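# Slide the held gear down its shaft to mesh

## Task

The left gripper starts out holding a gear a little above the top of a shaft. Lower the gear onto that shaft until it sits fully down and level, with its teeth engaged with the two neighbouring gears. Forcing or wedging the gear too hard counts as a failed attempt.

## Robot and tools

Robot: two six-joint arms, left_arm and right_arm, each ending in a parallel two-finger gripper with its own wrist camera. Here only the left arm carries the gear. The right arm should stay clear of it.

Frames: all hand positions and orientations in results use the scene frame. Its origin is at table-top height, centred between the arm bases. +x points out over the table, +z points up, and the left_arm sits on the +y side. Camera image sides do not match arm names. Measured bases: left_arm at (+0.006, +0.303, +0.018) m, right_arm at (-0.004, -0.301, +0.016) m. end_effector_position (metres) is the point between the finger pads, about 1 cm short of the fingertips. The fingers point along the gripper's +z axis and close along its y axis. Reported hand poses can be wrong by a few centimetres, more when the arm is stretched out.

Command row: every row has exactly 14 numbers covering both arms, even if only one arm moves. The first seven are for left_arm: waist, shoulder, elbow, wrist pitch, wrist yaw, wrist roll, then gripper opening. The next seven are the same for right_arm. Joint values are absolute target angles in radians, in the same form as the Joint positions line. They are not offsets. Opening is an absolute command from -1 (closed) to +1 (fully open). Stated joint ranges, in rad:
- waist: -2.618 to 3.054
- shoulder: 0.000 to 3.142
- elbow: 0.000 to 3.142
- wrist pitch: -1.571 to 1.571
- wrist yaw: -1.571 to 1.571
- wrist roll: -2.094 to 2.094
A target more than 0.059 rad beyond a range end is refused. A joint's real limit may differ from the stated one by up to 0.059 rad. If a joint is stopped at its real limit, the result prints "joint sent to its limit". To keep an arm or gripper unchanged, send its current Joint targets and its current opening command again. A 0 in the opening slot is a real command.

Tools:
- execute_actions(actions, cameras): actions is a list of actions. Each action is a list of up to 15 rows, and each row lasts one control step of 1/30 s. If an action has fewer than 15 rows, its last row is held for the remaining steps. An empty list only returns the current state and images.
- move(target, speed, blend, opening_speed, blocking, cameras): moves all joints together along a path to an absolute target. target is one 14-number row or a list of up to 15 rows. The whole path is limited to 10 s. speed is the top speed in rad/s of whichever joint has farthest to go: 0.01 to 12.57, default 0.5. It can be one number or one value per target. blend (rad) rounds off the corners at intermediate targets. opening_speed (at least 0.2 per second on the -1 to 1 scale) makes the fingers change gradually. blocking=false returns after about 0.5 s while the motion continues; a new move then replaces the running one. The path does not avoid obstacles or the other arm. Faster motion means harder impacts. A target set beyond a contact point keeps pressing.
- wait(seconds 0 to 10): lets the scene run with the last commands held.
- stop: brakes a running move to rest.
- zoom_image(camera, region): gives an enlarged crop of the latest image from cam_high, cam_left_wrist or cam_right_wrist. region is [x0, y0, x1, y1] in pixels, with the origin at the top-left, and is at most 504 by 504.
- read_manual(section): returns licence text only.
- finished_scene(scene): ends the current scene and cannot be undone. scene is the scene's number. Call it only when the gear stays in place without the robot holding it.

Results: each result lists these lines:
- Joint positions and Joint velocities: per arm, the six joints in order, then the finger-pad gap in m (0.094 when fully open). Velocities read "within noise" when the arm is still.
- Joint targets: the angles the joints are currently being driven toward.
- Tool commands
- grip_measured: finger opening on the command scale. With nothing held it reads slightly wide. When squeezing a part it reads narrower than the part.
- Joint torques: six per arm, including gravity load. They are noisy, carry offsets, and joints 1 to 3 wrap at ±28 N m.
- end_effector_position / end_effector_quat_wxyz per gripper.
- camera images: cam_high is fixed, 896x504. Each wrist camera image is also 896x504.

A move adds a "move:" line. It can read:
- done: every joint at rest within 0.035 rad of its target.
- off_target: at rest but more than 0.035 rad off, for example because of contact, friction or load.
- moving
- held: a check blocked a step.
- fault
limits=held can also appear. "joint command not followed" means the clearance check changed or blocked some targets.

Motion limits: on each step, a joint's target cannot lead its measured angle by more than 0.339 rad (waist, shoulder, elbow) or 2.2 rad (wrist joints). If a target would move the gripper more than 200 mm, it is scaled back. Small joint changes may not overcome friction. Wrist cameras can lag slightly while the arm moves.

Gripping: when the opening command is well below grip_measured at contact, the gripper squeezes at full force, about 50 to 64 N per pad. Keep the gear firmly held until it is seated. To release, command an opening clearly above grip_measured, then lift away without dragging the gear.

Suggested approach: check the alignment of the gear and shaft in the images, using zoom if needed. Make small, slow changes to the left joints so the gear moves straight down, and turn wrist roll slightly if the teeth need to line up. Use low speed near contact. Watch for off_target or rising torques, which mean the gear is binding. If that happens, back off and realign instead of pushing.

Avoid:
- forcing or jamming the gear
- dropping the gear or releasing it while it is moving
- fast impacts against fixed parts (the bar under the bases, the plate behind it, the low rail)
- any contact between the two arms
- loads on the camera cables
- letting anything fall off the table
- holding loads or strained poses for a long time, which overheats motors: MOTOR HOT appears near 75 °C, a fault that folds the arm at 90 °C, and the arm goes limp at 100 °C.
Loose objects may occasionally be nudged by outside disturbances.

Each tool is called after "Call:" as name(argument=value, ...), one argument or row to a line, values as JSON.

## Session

Call:
execute_actions(
  actions=[],
  cameras=["cam_left_wrist","cam_high"],
)

Call:
zoom_image(
  camera="cam_left_wrist",
  region=[300, 0, 700, 400],
)

Scene clock: 0.00 s.
left_arm: end_effector_position=(+0.2964, +0.1137, +0.1413) grip_measured=-0.592 end_effector_quat_wxyz=(+0.059, +0.874, +0.483, +0.014) | right_arm: end_effector_position=(+0.3868, -0.3182, +0.4168) grip_measured=+1.000 end_effector_quat_wxyz=(+0.701, +0.016, +0.713, +0.009)
Joint positions: left_arm=[-0.52 1.745 1.479 -1.188 0.012 1.553 0.019] | right_arm=[0 1.047 1.047 0 0 0 0.094]
Joint velocities: within noise
Joint torques (N m): no reading
Motor temperatures (°C): left_arm=[24 26 26 22 24 23 27] | right_arm=[21 23 29 34 25 25 22]
Heat: left arm: 27 °C; right arm: 34 °C.
Joint targets: left_arm=[-0.522 1.741 1.483 -1.212 0.021 1.553] | right_arm=[0.002 1.038 1.053 -0.009 -0.003 -0.001]
Tool commands: left_gripper/opening=-1.0 right_gripper/opening=+1.0
Images, in order (width x height): cam_high 896x504, cam_left_wrist 896x504.

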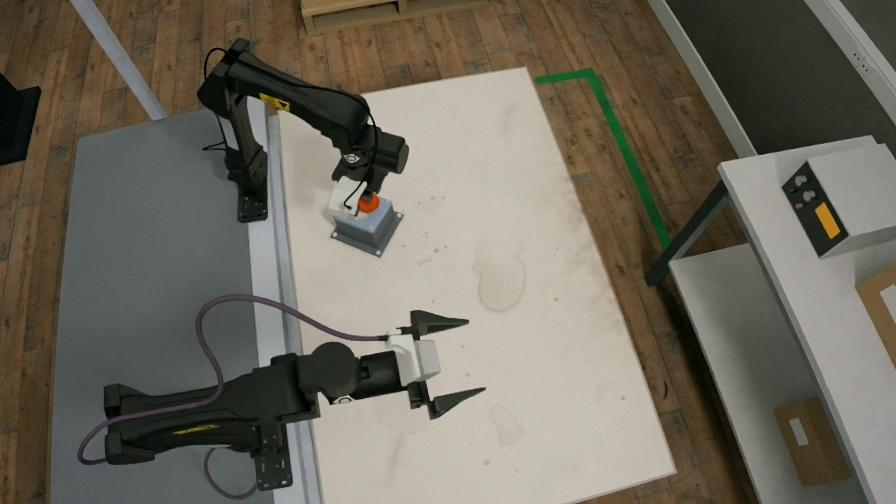

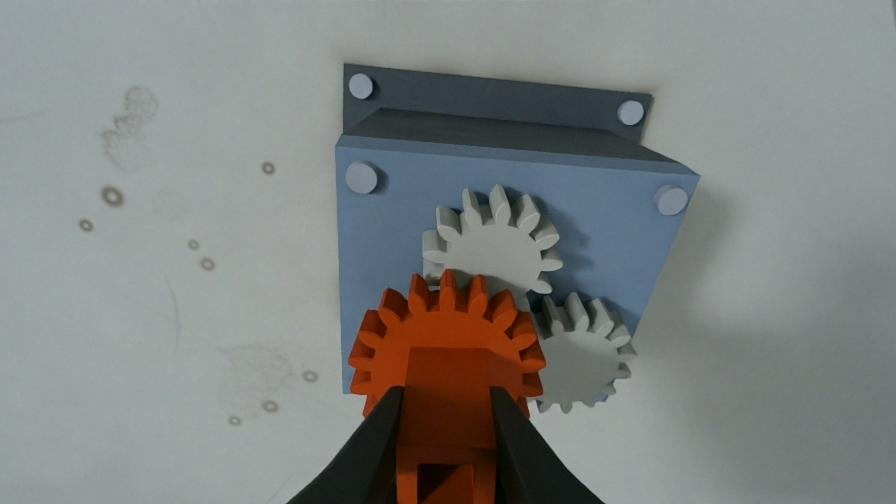

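Scaled by 1.260.

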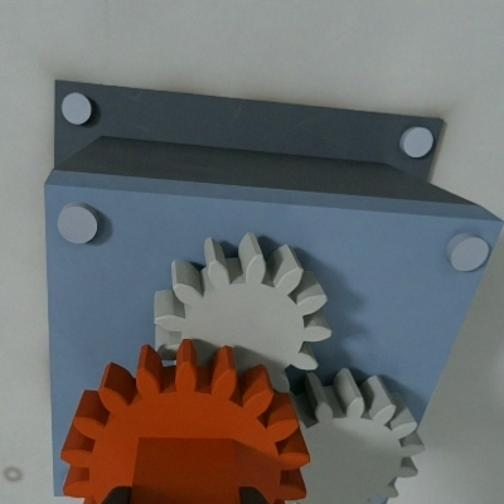

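Call:
move(
  target=[-0.522,1.745,1.766,-1.495,0.021,1.553,-1,0.002,1.038,1.053,-0.009,-0.003,-0.001,1],
  speed=0.4,
  cameras=["cam_left_wrist"],
)

Call:
zoom_image(
  camera="cam_left_wrist",
  region=[330, 80, 650, 400],
)

Call:
zoom_image(
  camera="cam_left_wrist",
  region=[410, 120, 530, 240],
)

Call:
zoom_image(
  camera="cam_left_wrist",
  region=[480, 200, 600, 320],
)

Scene clock: 11.33 s.
left_arm: end_effector_position=(+0.2907, +0.1190, +0.2092) grip_measured=-0.592 end_effector_quat_wxyz=(+0.059, +0.874, +0.483, +0.013) | right_arm: end_effector_position=(+0.3868, -0.3182, +0.4168) grip_measured=+1.000 end_effector_quat_wxyz=(+0.701, +0.016, +0.713, +0.009)
Joint positions: left_arm=[-0.52 1.745 1.75 -1.46 0.012 1.553 0.019] | right_arm=[0 1.047 1.047 0 0 0 0.094]
Joint velocities: within noise
Joint torques (N m): left_arm=[-0.09 -7.27 6.19 0.28 0.11 0] | right_arm=[0.13 -3.37 9.36 2 -0.03 -0.01]
Motor temperatures (°C): left_arm=[24 27 28 22 24 23 28] | right_arm=[21 23 30 36 25 25 22]
Heat: left arm: 28 °C; right arm: 36 °C.
Joint targets: left_arm=[-0.522 1.745 1.766 -1.495 0.021 1.553] | right_arm=[0.002 1.038 1.053 -0.009 -0.003 -0.001]
move: done
camera_calibration:
cam_left_wrist: T_world_to_cam=[[-0.851302, 0.512034, -0.114482, 0.20895], [0.437298, 0.813003, 0.384442, -0.266257], [0.289922, 0.277214, -0.916023, 0.164311], [0, 0, 0, 1]] pos_world=[0.246676, 0.0639286, 0.276794]
Images, in order (width x height): cam_left_wrist 896x504.

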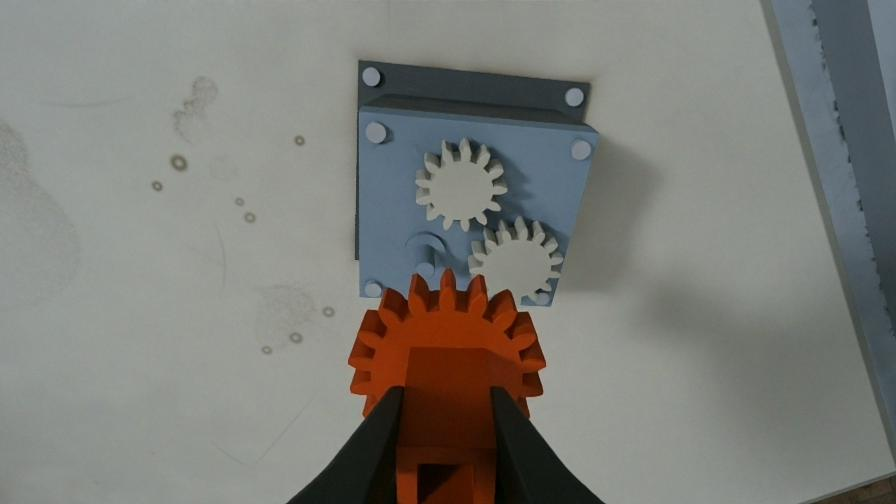

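Scaled by 1.575.

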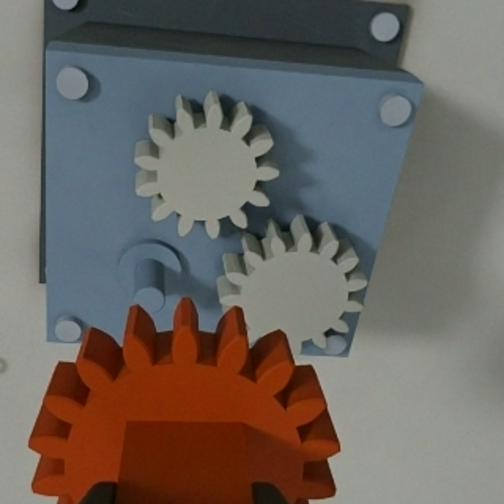

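Scaled by 4.200.

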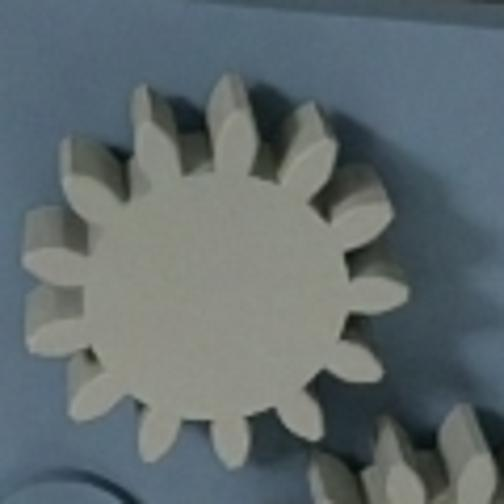

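Scaled by 4.200.

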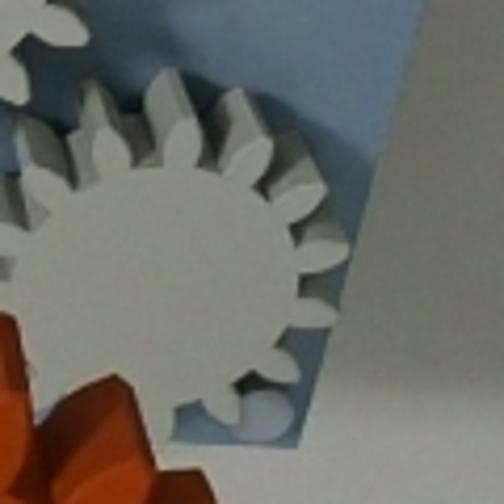

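Call:
zoom_image(
  camera="cam_left_wrist",
  region=[350, 90, 420, 160],
)

Call:
zoom_image(
  camera="cam_left_wrist",
  region=[550, 105, 620, 175],
)

Call:
zoom_image(
  camera="cam_left_wrist",
  region=[350, 250, 420, 320],
)

Call:
zoom_image(
  camera="cam_left_wrist",
  region=[395, 220, 465, 290],
)

Call:
zoom_image(
  camera="cam_left_wrist",
  region=[500, 250, 570, 320],
)

Call:
zoom_image(
  camera="cam_left_wrist",
  region=[455, 205, 555, 305],
)

Scaled by 7.200.

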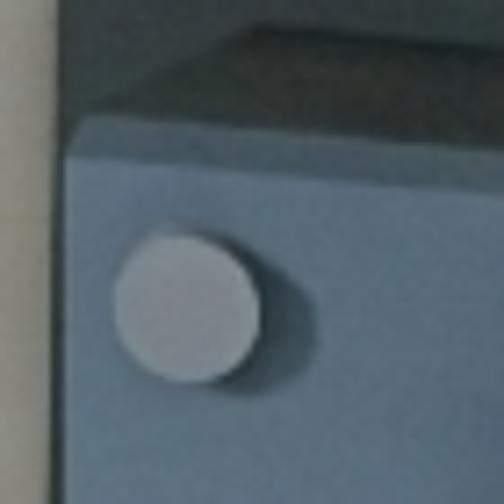

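Scaled by 7.200.

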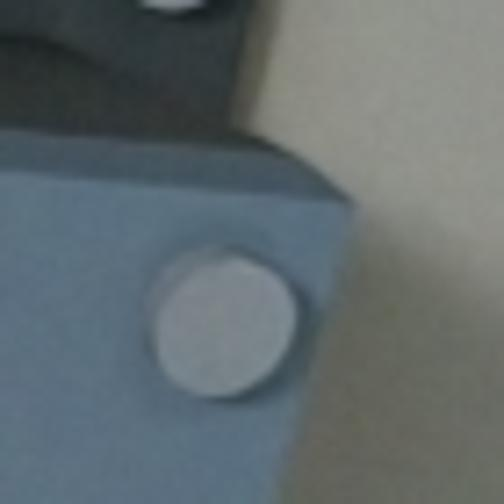

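Scaled by 7.200.

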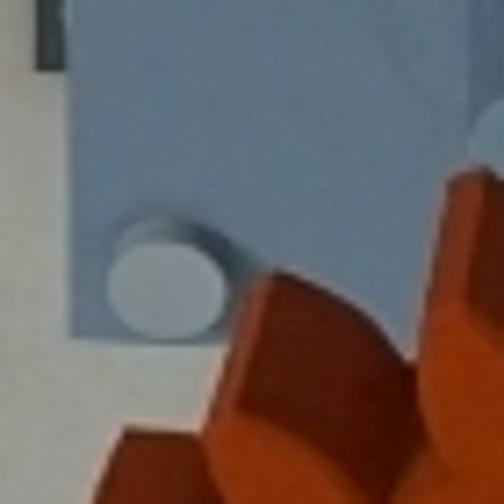

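Scaled by 7.200.

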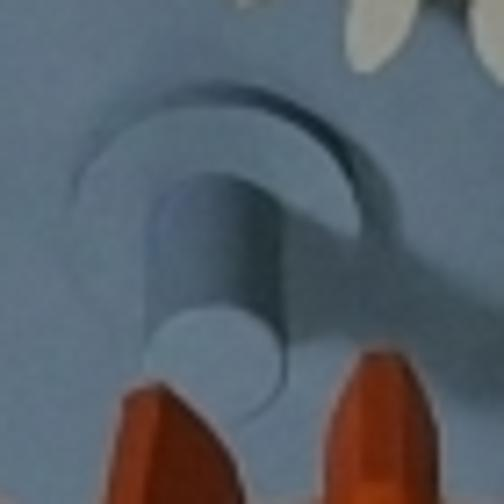

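Scaled by 7.200.

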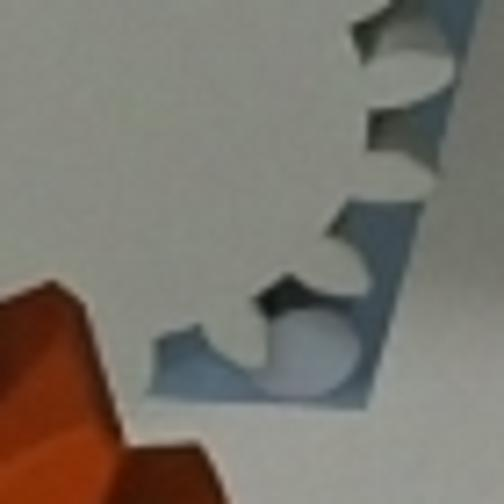

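Scaled by 5.040.

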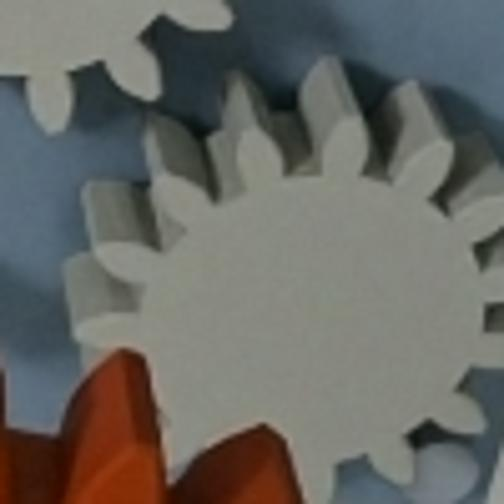

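Call:
zoom_image(
  camera="cam_left_wrist",
  region=[345, 260, 455, 370],
)

Call:
zoom_image(
  camera="cam_left_wrist",
  region=[440, 260, 550, 370],
)

Call:
zoom_image(
  camera="cam_left_wrist",
  region=[340, 340, 450, 420],
)

Call:
zoom_image(
  camera="cam_left_wrist",
  region=[445, 340, 555, 420],
)

Call:
zoom_image(
  camera="cam_left_wrist",
  region=[380, 340, 520, 504],
)

Scaled by 4.582.

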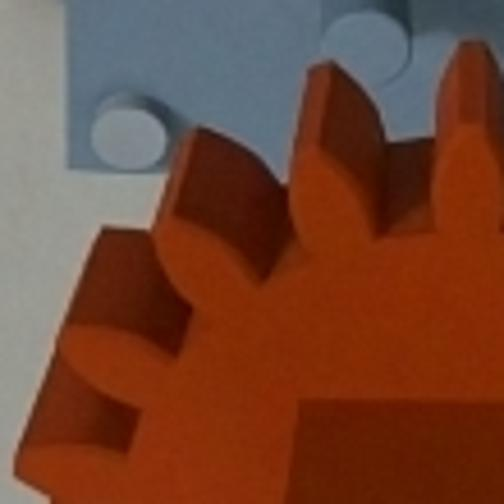

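Scaled by 4.582.

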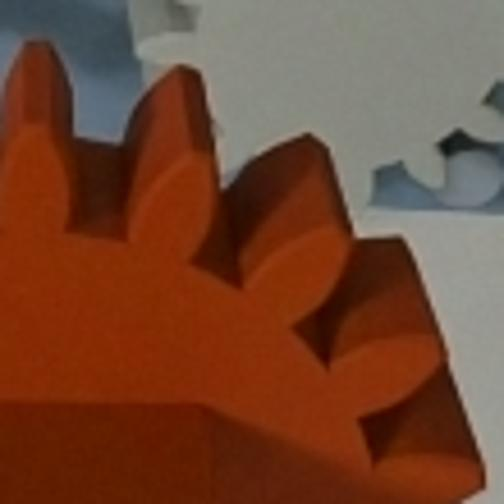

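Scaled by 4.582.

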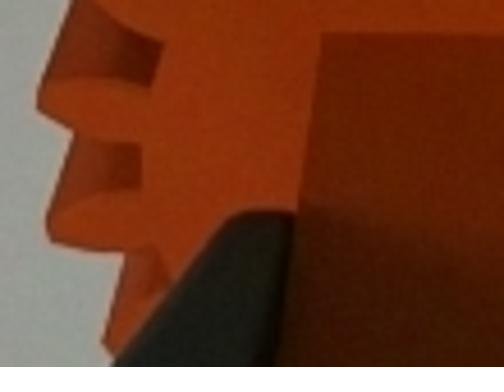

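Scaled by 4.582.

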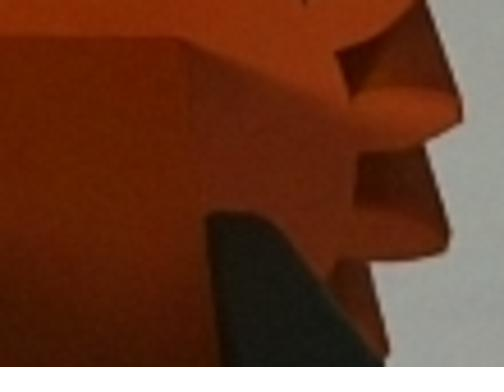

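Scaled by 3.073.

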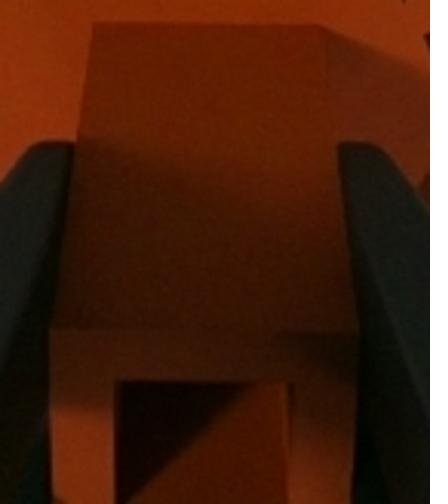

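Call:
move(
  target=[-0.368,1.550,1.253,-1.108,0.192,1.709,-1,0.002,1.038,1.053,-0.009,-0.003,-0.001,1],
  speed=0.4,
  cameras=["cam_left_wrist","cam_high"],
)

Call:
zoom_image(
  camera="cam_left_wrist",
  region=[200, 100, 600, 450],
)

Call:
zoom_image(
  camera="cam_high",
  region=[320, 170, 420, 270],
)

Scene clock: 158.93 s.
left_arm: end_effector_position=(+0.2797, +0.1472, +0.1381) grip_measured=-0.592 end_effector_quat_wxyz=(+0.121, +0.871, +0.475, -0.026) | right_arm: end_effector_position=(+0.3868, -0.3182, +0.4168) grip_measured=+1.000 end_effector_quat_wxyz=(+0.701, +0.016, +0.713, +0.009)
Joint positions: left_arm=[-0.371 1.574 1.264 -1.094 0.168 1.701 0.019] | right_arm=[0 1.047 1.047 0 0 0 0.094]
Joint velocities: within noise
Joint torques (N m): left_arm=[0.32 -8.16 4.46 0.54 0.4 0.1] | right_arm=[0.14 -3.36 9.35 2 -0.03 0]
Motor temperatures (°C): left_arm=[24 28 29 22 24 23 29] | right_arm=[21 23 33 40 25 25 22]
Heat: left arm: 29 °C; right arm: 40 °C.
Joint targets: left_arm=[-0.368 1.550 1.253 -1.108 0.192 1.709] | right_arm=[0.002 1.038 1.053 -0.009 -0.003 -0.001]
move: done
camera_calibration:
cam_left_wrist: T_world_to_cam=[[-0.842971, 0.505802, -0.183203, 0.185092], [0.455243, 0.852163, 0.258017, -0.250345], [0.286624, 0.134099, -0.948612, 0.121129], [0, 0, 0, 1]] pos_world=[0.235277, 0.103472, 0.213407]
Images, in order (width x height): cam_high 896x504, cam_left_wrist 896x504.

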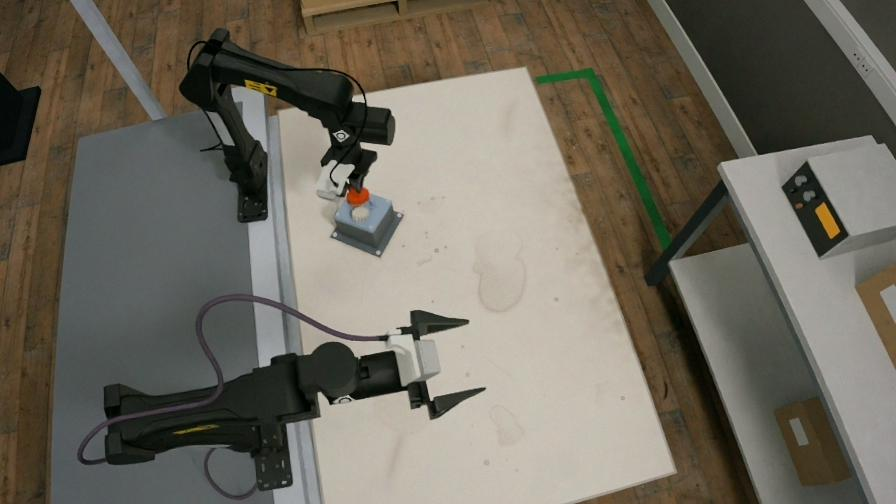

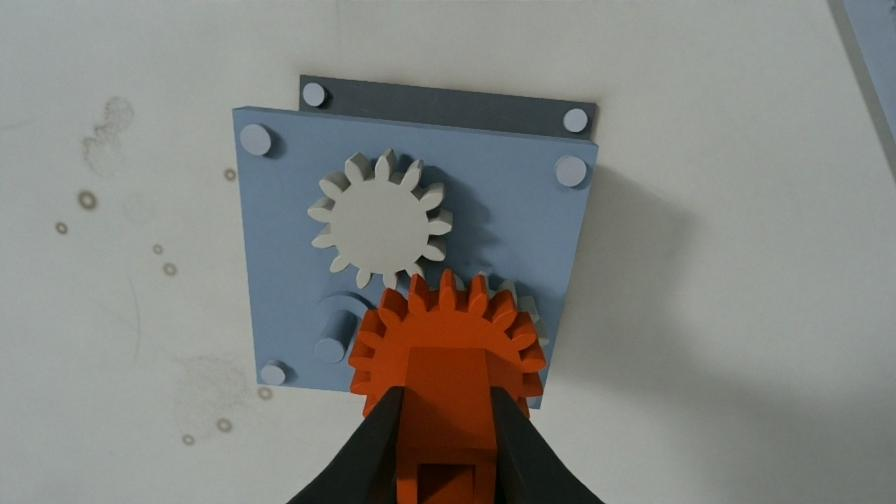

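Scaled by 1.260.

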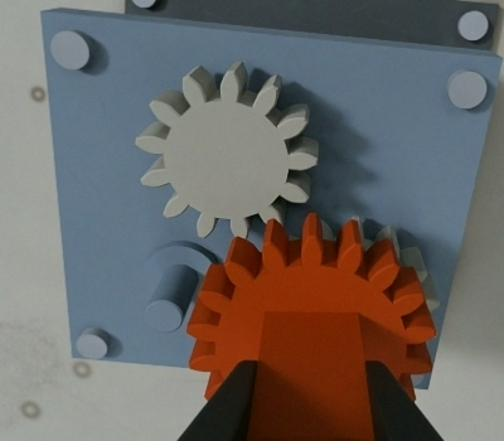

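Scaled by 5.040.

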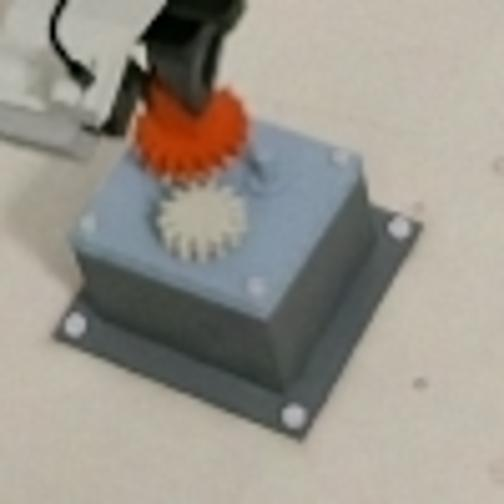

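Call:
zoom_image(
  camera="cam_left_wrist",
  region=[300, 140, 460, 300],
)

Call:
zoom_image(
  camera="cam_left_wrist",
  region=[440, 240, 580, 380],
)

Scaled by 3.150.

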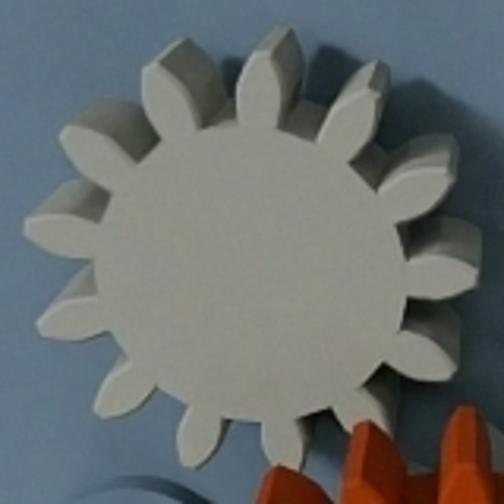

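Scaled by 3.600.

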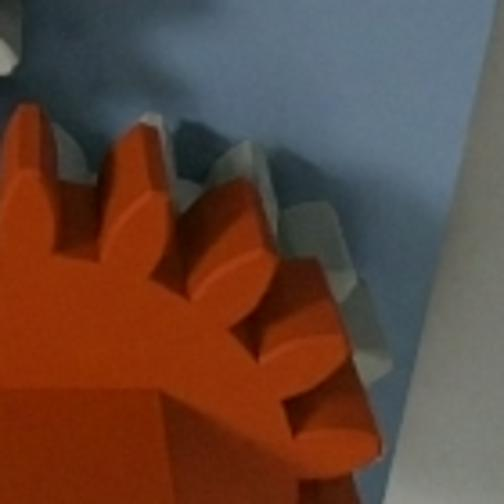

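Call:
move(
  target=[-0.342,1.534,1.204,-1.075,0.208,1.709,-1,0.002,1.038,1.053,-0.009,-0.003,-0.001,1],
  speed=0.15,
  cameras=["cam_left_wrist"],
)

Call:
zoom_image(
  camera="cam_left_wrist",
  region=[380, 240, 560, 390],
)

Scene clock: 186.20 s.
left_arm: end_effector_position=(+0.2777, +0.1534, +0.1331) grip_measured=-0.592 end_effector_quat_wxyz=(+0.129, +0.865, +0.484, -0.030) | right_arm: end_effector_position=(+0.3868, -0.3182, +0.4168) grip_measured=+1.000 end_effector_quat_wxyz=(+0.701, +0.016, +0.713, +0.009)
Joint positions: left_arm=[-0.346 1.552 1.219 -1.065 0.185 1.701 0.019] | right_arm=[0 1.047 1.047 0 0 0 0.094]
Joint velocities: within noise
Joint torques (N m): left_arm=[0.35 -7.34 4.16 0.62 0.4 0.09] | right_arm=[0.13 -3.37 9.36 2 -0.02 -0.01]
Motor temperatures (°C): left_arm=[24 30 28 22 24 23 29] | right_arm=[21 24 33 41 25 25 22]
Heat: left arm: 30 °C; right arm: 41 °C.
Joint targets: left_arm=[-0.342 1.534 1.204 -1.075 0.208 1.709] | right_arm=[0.002 1.038 1.053 -0.009 -0.003 -0.001]
move: done
camera_calibration:
cam_left_wrist: T_world_to_cam=[[-0.854423, 0.483525, -0.190172, 0.186961], [0.436401, 0.866486, 0.242395, -0.248316], [0.281985, 0.124116, -0.951357, 0.119265], [0, 0, 0, 1]] pos_world=[0.234478, 0.109959, 0.209209]
Images, in order (width x height): cam_left_wrist 896x504.

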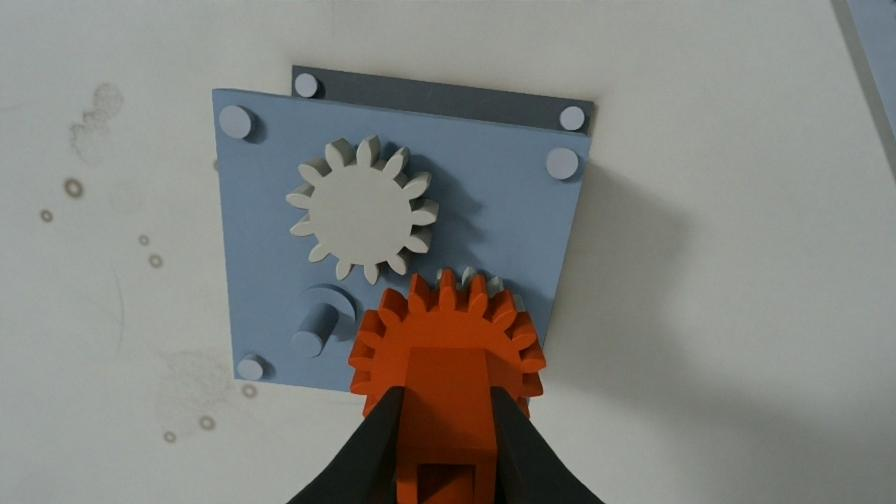

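Scaled by 2.800.

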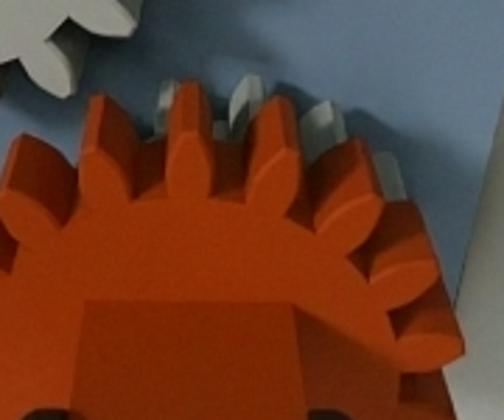

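Call:
move(
  target=[
    [-0.342,1.534,1.187,-1.055,0.208,1.709,-1,0.002,1.038,1.053,-0.009,-0.003,-0.001,1],
    [-0.342,1.534,1.170,-1.042,0.208,1.709,-1,0.002,1.038,1.053,-0.009,-0.003,-0.001,1],
  ],
  speed=0.05,
  cameras=["cam_left_wrist"],
)

Call:
zoom_image(
  camera="cam_left_wrist",
  region=[400, 230, 560, 350],
)

Scene clock: 201.90 s.
left_arm: end_effector_position=(+0.2773, +0.1521, +0.1335) grip_measured=-0.592 end_effector_quat_wxyz=(+0.139, +0.864, +0.483, -0.026) | right_arm: end_effector_position=(+0.3868, -0.3182, +0.4168) grip_measured=+1.000 end_effector_quat_wxyz=(+0.701, +0.016, +0.713, +0.009)
Joint positions: left_arm=[-0.346 1.534 1.198 -1.042 0.192 1.701 0.019] | right_arm=[0 1.047 1.047 0 0 0 0.094]
Joint velocities: within noise
Joint torques (N m): left_arm=[0.35 -5.48 3.32 0.75 0.32 0.08] | right_arm=[0.13 -3.37 9.36 2 -0.02 -0.01]
Motor temperatures (°C): left_arm=[24 30 28 22 24 23 30] | right_arm=[21 24 33 41 25 25 22]
Heat: left arm: 30 °C; right arm: 41 °C.
Joint targets: left_arm=[-0.342 1.534 1.170 -1.042 0.208 1.709] | right_arm=[0.002 1.038 1.053 -0.009 -0.003 -0.001]
move: done
camera_calibration:
cam_left_wrist: T_world_to_cam=[[-0.850682, 0.481297, -0.211408, 0.189451], [0.433331, 0.869702, 0.236311, -0.245947], [0.297598, 0.109415, -0.948401, 0.117489], [0, 0, 0, 1]] pos_world=[0.232775, 0.109863, 0.209598]
Images, in order (width x height): cam_left_wrist 896x504.

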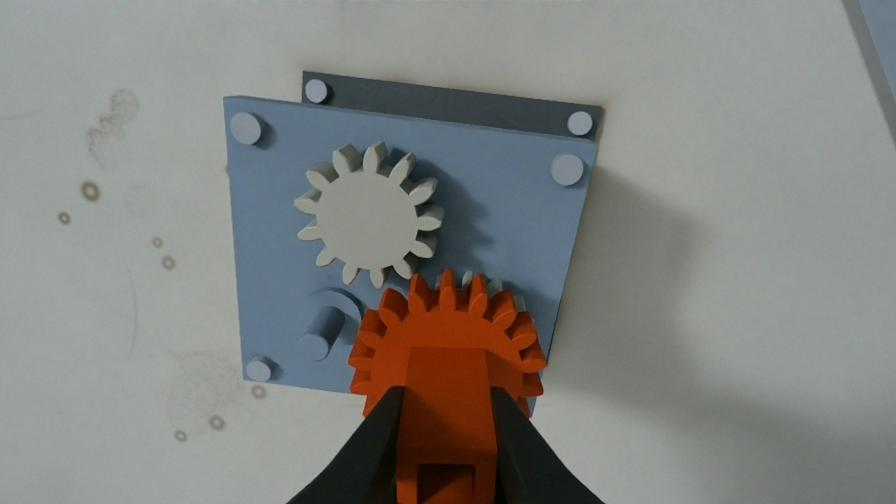

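Scaled by 3.150.

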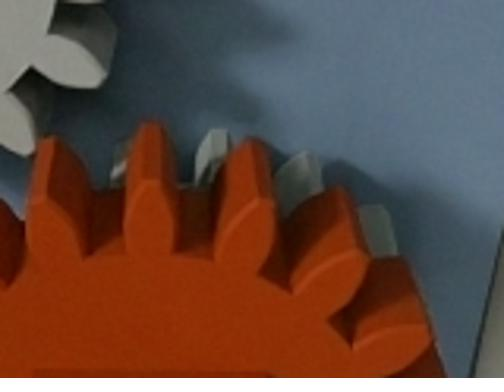

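Call:
move(
  target=[
    [-0.342,1.530,1.178,-1.045,0.205,1.709,-1,0.002,1.038,1.053,-0.009,-0.003,-0.001,1],
    [-0.342,1.530,1.178,-1.045,0.205,1.560,-1,0.002,1.038,1.053,-0.009,-0.003,-0.001,1],
  ],
  speed=0.15,
  cameras=["cam_left_wrist"],
)

Call:
zoom_image(
  camera="cam_left_wrist",
  region=[400, 230, 560, 350],
)

Scene clock: 210.87 s.
left_arm: end_effector_position=(+0.2782, +0.1517, +0.1338) grip_measured=-0.592 end_effector_quat_wxyz=(+0.139, +0.830, +0.539, -0.034) | right_arm: end_effector_position=(+0.3868, -0.3182, +0.4168) grip_measured=+1.000 end_effector_quat_wxyz=(+0.701, +0.016, +0.713, +0.009)
Joint positions: left_arm=[-0.346 1.533 1.198 -1.038 0.192 1.568 0.019] | right_arm=[0 1.047 1.047 0 0 0 0.094]
Joint velocities: within noise
Joint torques (N m): left_arm=[0.35 -5.76 3.89 0.69 0.28 -0.1] | right_arm=[0.14 -3.37 9.35 2 -0.03 -0.01]
Motor temperatures (°C): left_arm=[24 29 28 23 24 23 30] | right_arm=[21 24 33 41 25 25 22]
Heat: left arm: 30 °C; right arm: 41 °C.
Joint targets: left_arm=[-0.342 1.530 1.178 -1.045 0.205 1.560] | right_arm=[0.002 1.038 1.053 -0.009 -0.003 -0.001]
move: done
camera_calibration:
cam_left_wrist: T_world_to_cam=[[-0.911178, 0.365743, -0.189704, 0.221868], [0.325716, 0.921401, 0.211964, -0.220713], [0.252318, 0.131347, -0.958688, 0.128247], [0, 0, 0, 1]] pos_world=[0.241692, 0.105374, 0.211821]
Images, in order (width x height): cam_left_wrist 896x504.

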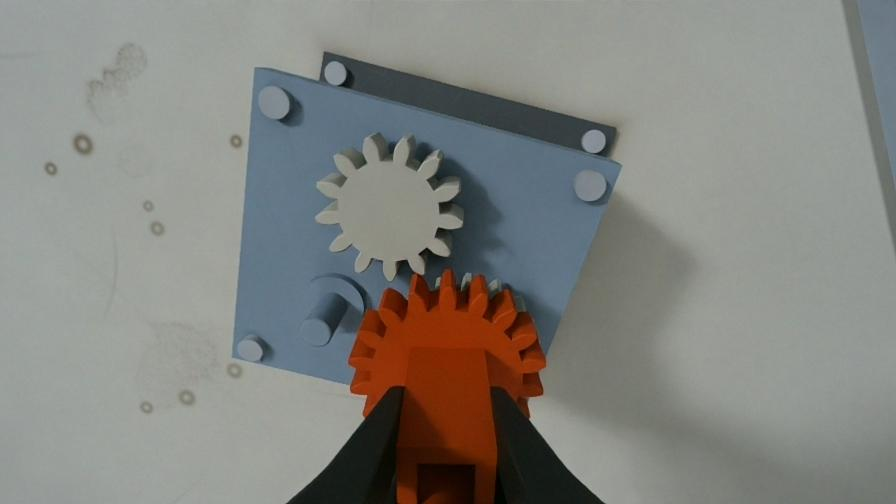

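Scaled by 3.150.

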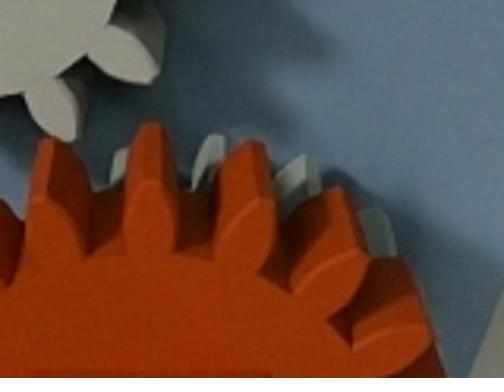

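Call:
move(
  target=[
    [-0.346,1.530,1.250,-1.10,0.205,1.565,-1,0.002,1.038,1.053,-0.009,-0.003,-0.001,1],
    [-0.366,1.713,1.453,-1.189,0.172,1.633,-1,0.002,1.038,1.053,-0.009,-0.003,-0.001,1],
  ],
  speed=[0.15,0.25],
  cameras=["cam_left_wrist"],
)

Call:
zoom_image(
  camera="cam_left_wrist",
  region=[350, 120, 510, 280],
)

Call:
zoom_image(
  camera="cam_left_wrist",
  region=[480, 190, 640, 350],
)

Call:
zoom_image(
  camera="cam_left_wrist",
  region=[380, 220, 500, 320],
)

Scene clock: 240.60 s.
left_arm: end_effector_position=(+0.3083, +0.1385, +0.1465) grip_measured=-0.592 end_effector_quat_wxyz=(+0.115, +0.850, +0.514, -0.035) | right_arm: end_effector_position=(+0.3868, -0.3182, +0.4168) grip_measured=+1.000 end_effector_quat_wxyz=(+0.701, +0.016, +0.713, +0.009)
Joint positions: left_arm=[-0.358 1.698 1.432 -1.153 0.17 1.625 0.019] | right_arm=[0 1.047 1.047 0 0 0 0.094]
Joint velocities: within noise
Joint torques (N m): left_arm=[-0.51 -5.85 6.8 0.32 0.13 0.09] | right_arm=[0.14 -3.37 9.35 2 -0.02 -0.01]
Motor temperatures (°C): left_arm=[24 28 28 23 24 23 30] | right_arm=[21 24 33 42 25 25 22]
Heat: left arm: 30 °C; right arm: 42 °C.
Joint targets: left_arm=[-0.366 1.713 1.453 -1.189 0.172 1.633] | right_arm=[0.002 1.038 1.053 -0.009 -0.003 -0.001]
move: off_target (left_arm); left_arm: the wrist pitch is farthest, 0.036 rad from its target
camera_calibration:
cam_left_wrist: T_world_to_cam=[[-0.888827, 0.431248, -0.154957, 0.235527], [0.388661, 0.888591, 0.243617, -0.240586], [0.242753, 0.156307, -0.957413, 0.133718], [0, 0, 0, 1]] pos_world=[0.270389, 0.0913102, 0.223131]
Images, in order (width x height): cam_left_wrist 896x504.

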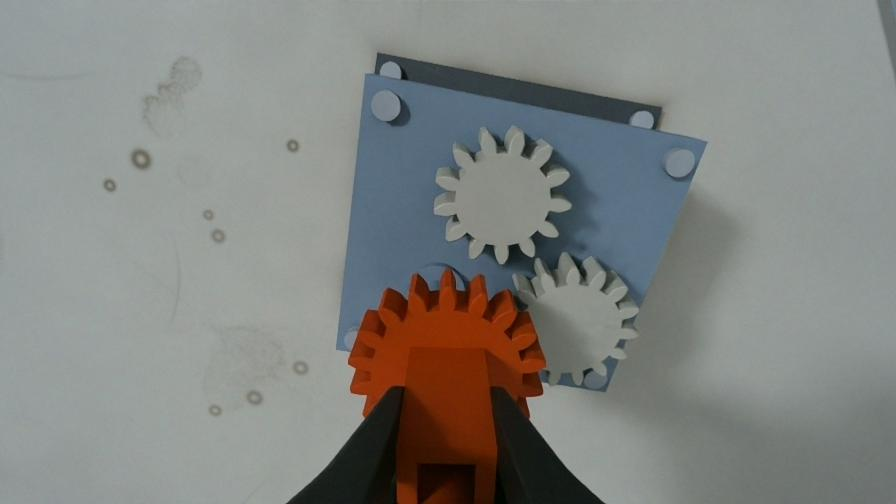

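Scaled by 3.150.

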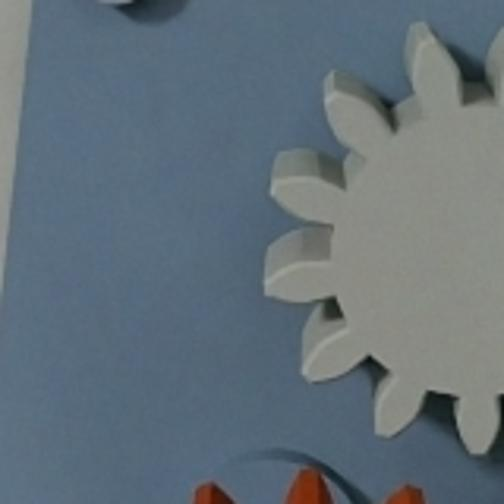

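Scaled by 3.150.

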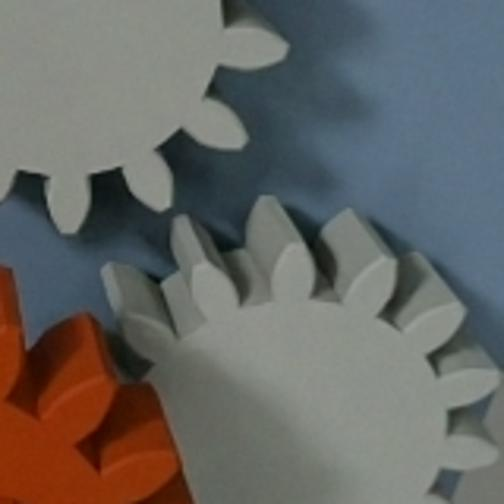

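Scaled by 4.200.

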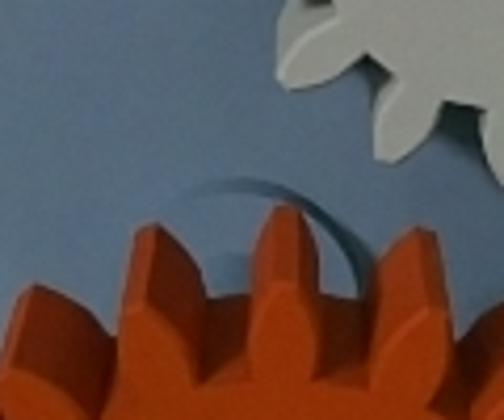

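Call:
zoom_image(
  camera="cam_left_wrist",
  region=[425, 120, 575, 270],
)

Call:
zoom_image(
  camera="cam_left_wrist",
  region=[500, 245, 650, 395],
)

Scaled by 3.360.

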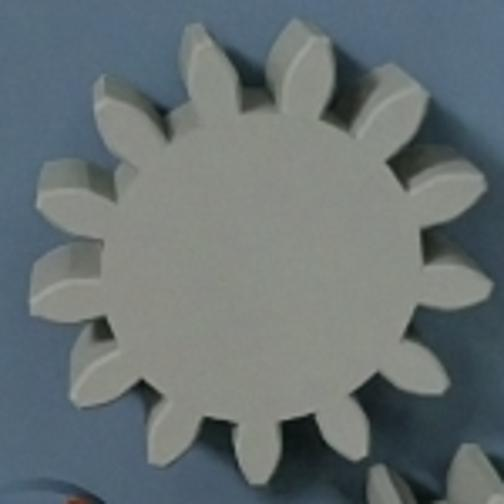

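Scaled by 3.360.

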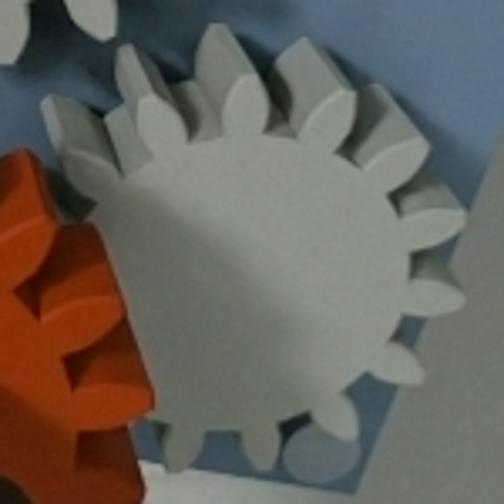

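Call:
move(
  target=[
    [-0.342,1.534,1.245,-1.110,0.205,1.565,-1,0.002,1.038,1.053,-0.009,-0.003,-0.001,1],
    [-0.342,1.534,1.195,-1.065,0.205,1.565,-1,0.002,1.038,1.053,-0.009,-0.003,-0.001,1],
    [-0.342,1.534,1.180,-1.048,0.205,1.565,-1,0.002,1.038,1.053,-0.009,-0.003,-0.001,1],
  ],
  speed=[0.25,0.12,0.05],
  cameras=["cam_left_wrist"],
)

Call:
zoom_image(
  camera="cam_left_wrist",
  region=[400, 230, 560, 350],
)

Scene clock: 308.43 s.
left_arm: end_effector_position=(+0.2773, +0.1532, +0.1329) grip_measured=-0.592 end_effector_quat_wxyz=(+0.133, +0.831, +0.538, -0.035) | right_arm: end_effector_position=(+0.3868, -0.3182, +0.4168) grip_measured=+1.000 end_effector_quat_wxyz=(+0.701, +0.016, +0.713, +0.009)
Joint positions: left_arm=[-0.345 1.539 1.204 -1.05 0.188 1.572 0.019] | right_arm=[0 1.047 1.047 0 0 0 0.094]
Joint velocities: within noise
Joint torques (N m): left_arm=[0.31 -6.02 3.62 0.75 0.33 -0.09] | right_arm=[0.14 -3.37 9.36 2 -0.02 -0.01]
Motor temperatures (°C): left_arm=[24 29 28 22 24 23 30] | right_arm=[21 24 33 42 25 25 22]
Heat: left arm: 30 °C; right arm: 42 °C.
Joint targets: left_arm=[-0.342 1.534 1.180 -1.048 0.205 1.565] | right_arm=[0.002 1.038 1.053 -0.009 -0.003 -0.001]
move: done
camera_calibration:
cam_left_wrist: T_world_to_cam=[[-0.911861, 0.36996, -0.177871, 0.218282], [0.330154, 0.918459, 0.217788, -0.223199], [0.243941, 0.139868, -0.959651, 0.128474], [0, 0, 0, 1]] pos_world=[0.241393, 0.106274, 0.210727]
Images, in order (width x height): cam_left_wrist 896x504.

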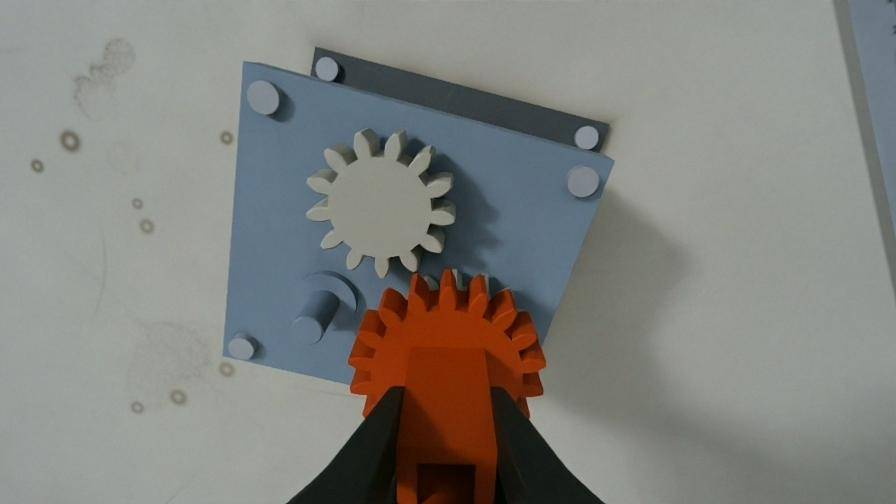

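Scaled by 3.150.

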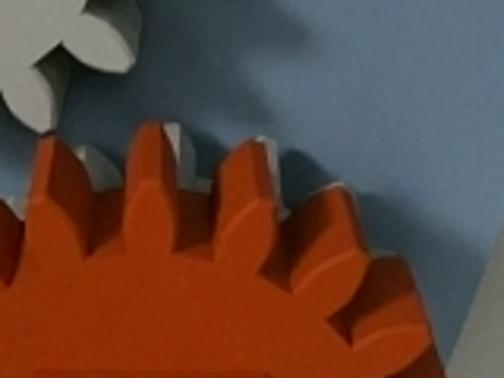

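Call:
move(
  target=[
    [-0.342,1.534,1.180,-1.048,0.205,1.885,-1,0.002,1.038,1.053,-0.009,-0.003,-0.001,1],
  ],
  speed=0.2,
  cameras=["cam_left_wrist"],
)

Call:
zoom_image(
  camera="cam_left_wrist",
  region=[400, 230, 560, 350],
)

Call:
move(
  target=[
    [-0.342,1.534,1.240,-1.09,0.205,1.885,-1,0.002,1.038,1.053,-0.009,-0.003,-0.001,1],
  ],
  speed=0.15,
  cameras=["cam_left_wrist"],
)

Call:
zoom_image(
  camera="cam_left_wrist",
  region=[400, 230, 560, 350],
)

Scene clock: 321.10 s.
left_arm: end_effector_position=(+0.2762, +0.1523, +0.1333) grip_measured=-0.592 end_effector_quat_wxyz=(+0.138, +0.903, +0.406, -0.018) | right_arm: end_effector_position=(+0.3868, -0.3182, +0.4168) grip_measured=+1.000 end_effector_quat_wxyz=(+0.701, +0.016, +0.713, +0.009)
Joint positions: left_arm=[-0.345 1.539 1.204 -1.052 0.195 1.875 0.019] | right_arm=[0 1.047 1.047 0 0 0 0.094]
Joint velocities: within noise
Joint torques (N m): left_arm=[0.32 -5.96 3.6 0.77 0.25 0.1] | right_arm=[0.14 -3.37 9.35 2 -0.02 -0.01]
Motor temperatures (°C): left_arm=[24 29 28 23 24 23 30] | right_arm=[21 24 34 42 25 25 22]
Heat: left arm: 30 °C; right arm: 42 °C.
Joint targets: left_arm=[-0.342 1.534 1.180 -1.048 0.205 1.885] | right_arm=[0.002 1.038 1.053 -0.009 -0.003 -0.001]
move: done
camera_calibration:
cam_left_wrist: T_world_to_cam=[[-0.750594, 0.618903, -0.231446, 0.142427], [0.562462, 0.782271, 0.267748, -0.272138], [0.346764, 0.0707906, -0.935277, 0.108143], [0, 0, 0, 1]] pos_world=[0.222472, 0.117082, 0.206972]
Images, in order (width x height): cam_left_wrist 896x504.

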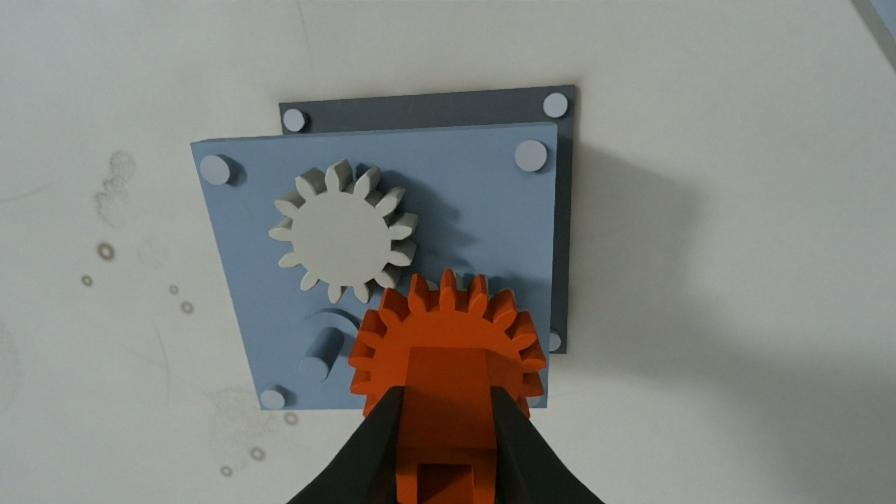

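Scaled by 3.150.

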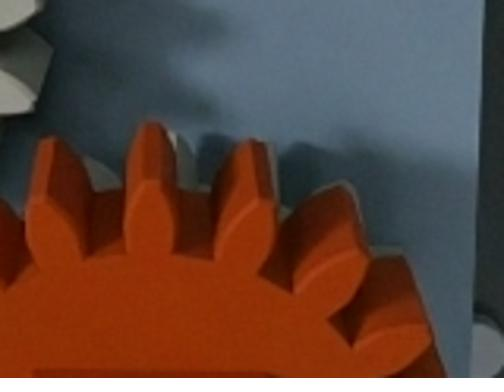

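Scene clock: 321.90 s.
left_arm: end_effector_position=(+0.2799, +0.1508, +0.1384) grip_measured=-0.592 end_effector_quat_wxyz=(+0.144, +0.903, +0.405, -0.013) | right_arm: end_effector_position=(+0.3868, -0.3182, +0.4168) grip_measured=+1.000 end_effector_quat_wxyz=(+0.701, +0.016, +0.713, +0.009)
Joint positions: left_arm=[-0.345 1.539 1.221 -1.055 0.195 1.878 0.019] | right_arm=[0 1.047 1.047 0 0 0 0.094]
Joint velocities: within noise
Joint torques (N m): left_arm=[0.32 -6 6.69 0.42 0.25 0.08] | right_arm=[0.13 -3.37 9.37 2 -0.02 -0.01]
Motor temperatures (°C): left_arm=[24 29 28 23 24 23 30] | right_arm=[21 24 34 42 25 25 22]
Heat: left arm: 30 °C; right arm: 42 °C.
Joint targets: left_arm=[-0.342 1.534 1.240 -1.090 0.205 1.885] | right_arm=[0.002 1.038 1.053 -0.009 -0.003 -0.001]
move: done
camera_calibration:
cam_left_wrist: T_world_to_cam=[[-0.746053, 0.619044, -0.245335, 0.14787], [0.560239, 0.78267, 0.27122, -0.274379], [0.359914, 0.0648982, -0.930726, 0.108267], [0, 0, 0, 1]] pos_world=[0.225069, 0.116184, 0.211461]
Images, in order (width x height): cam_left_wrist 896x504.

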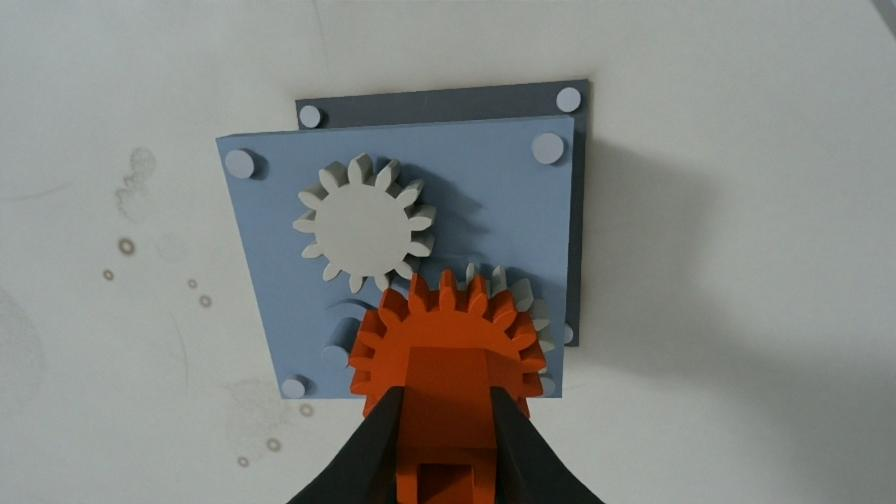

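Scaled by 3.150.

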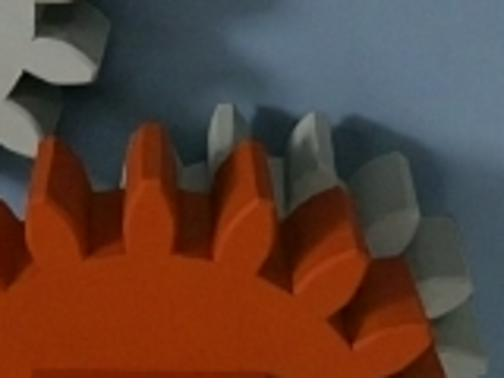

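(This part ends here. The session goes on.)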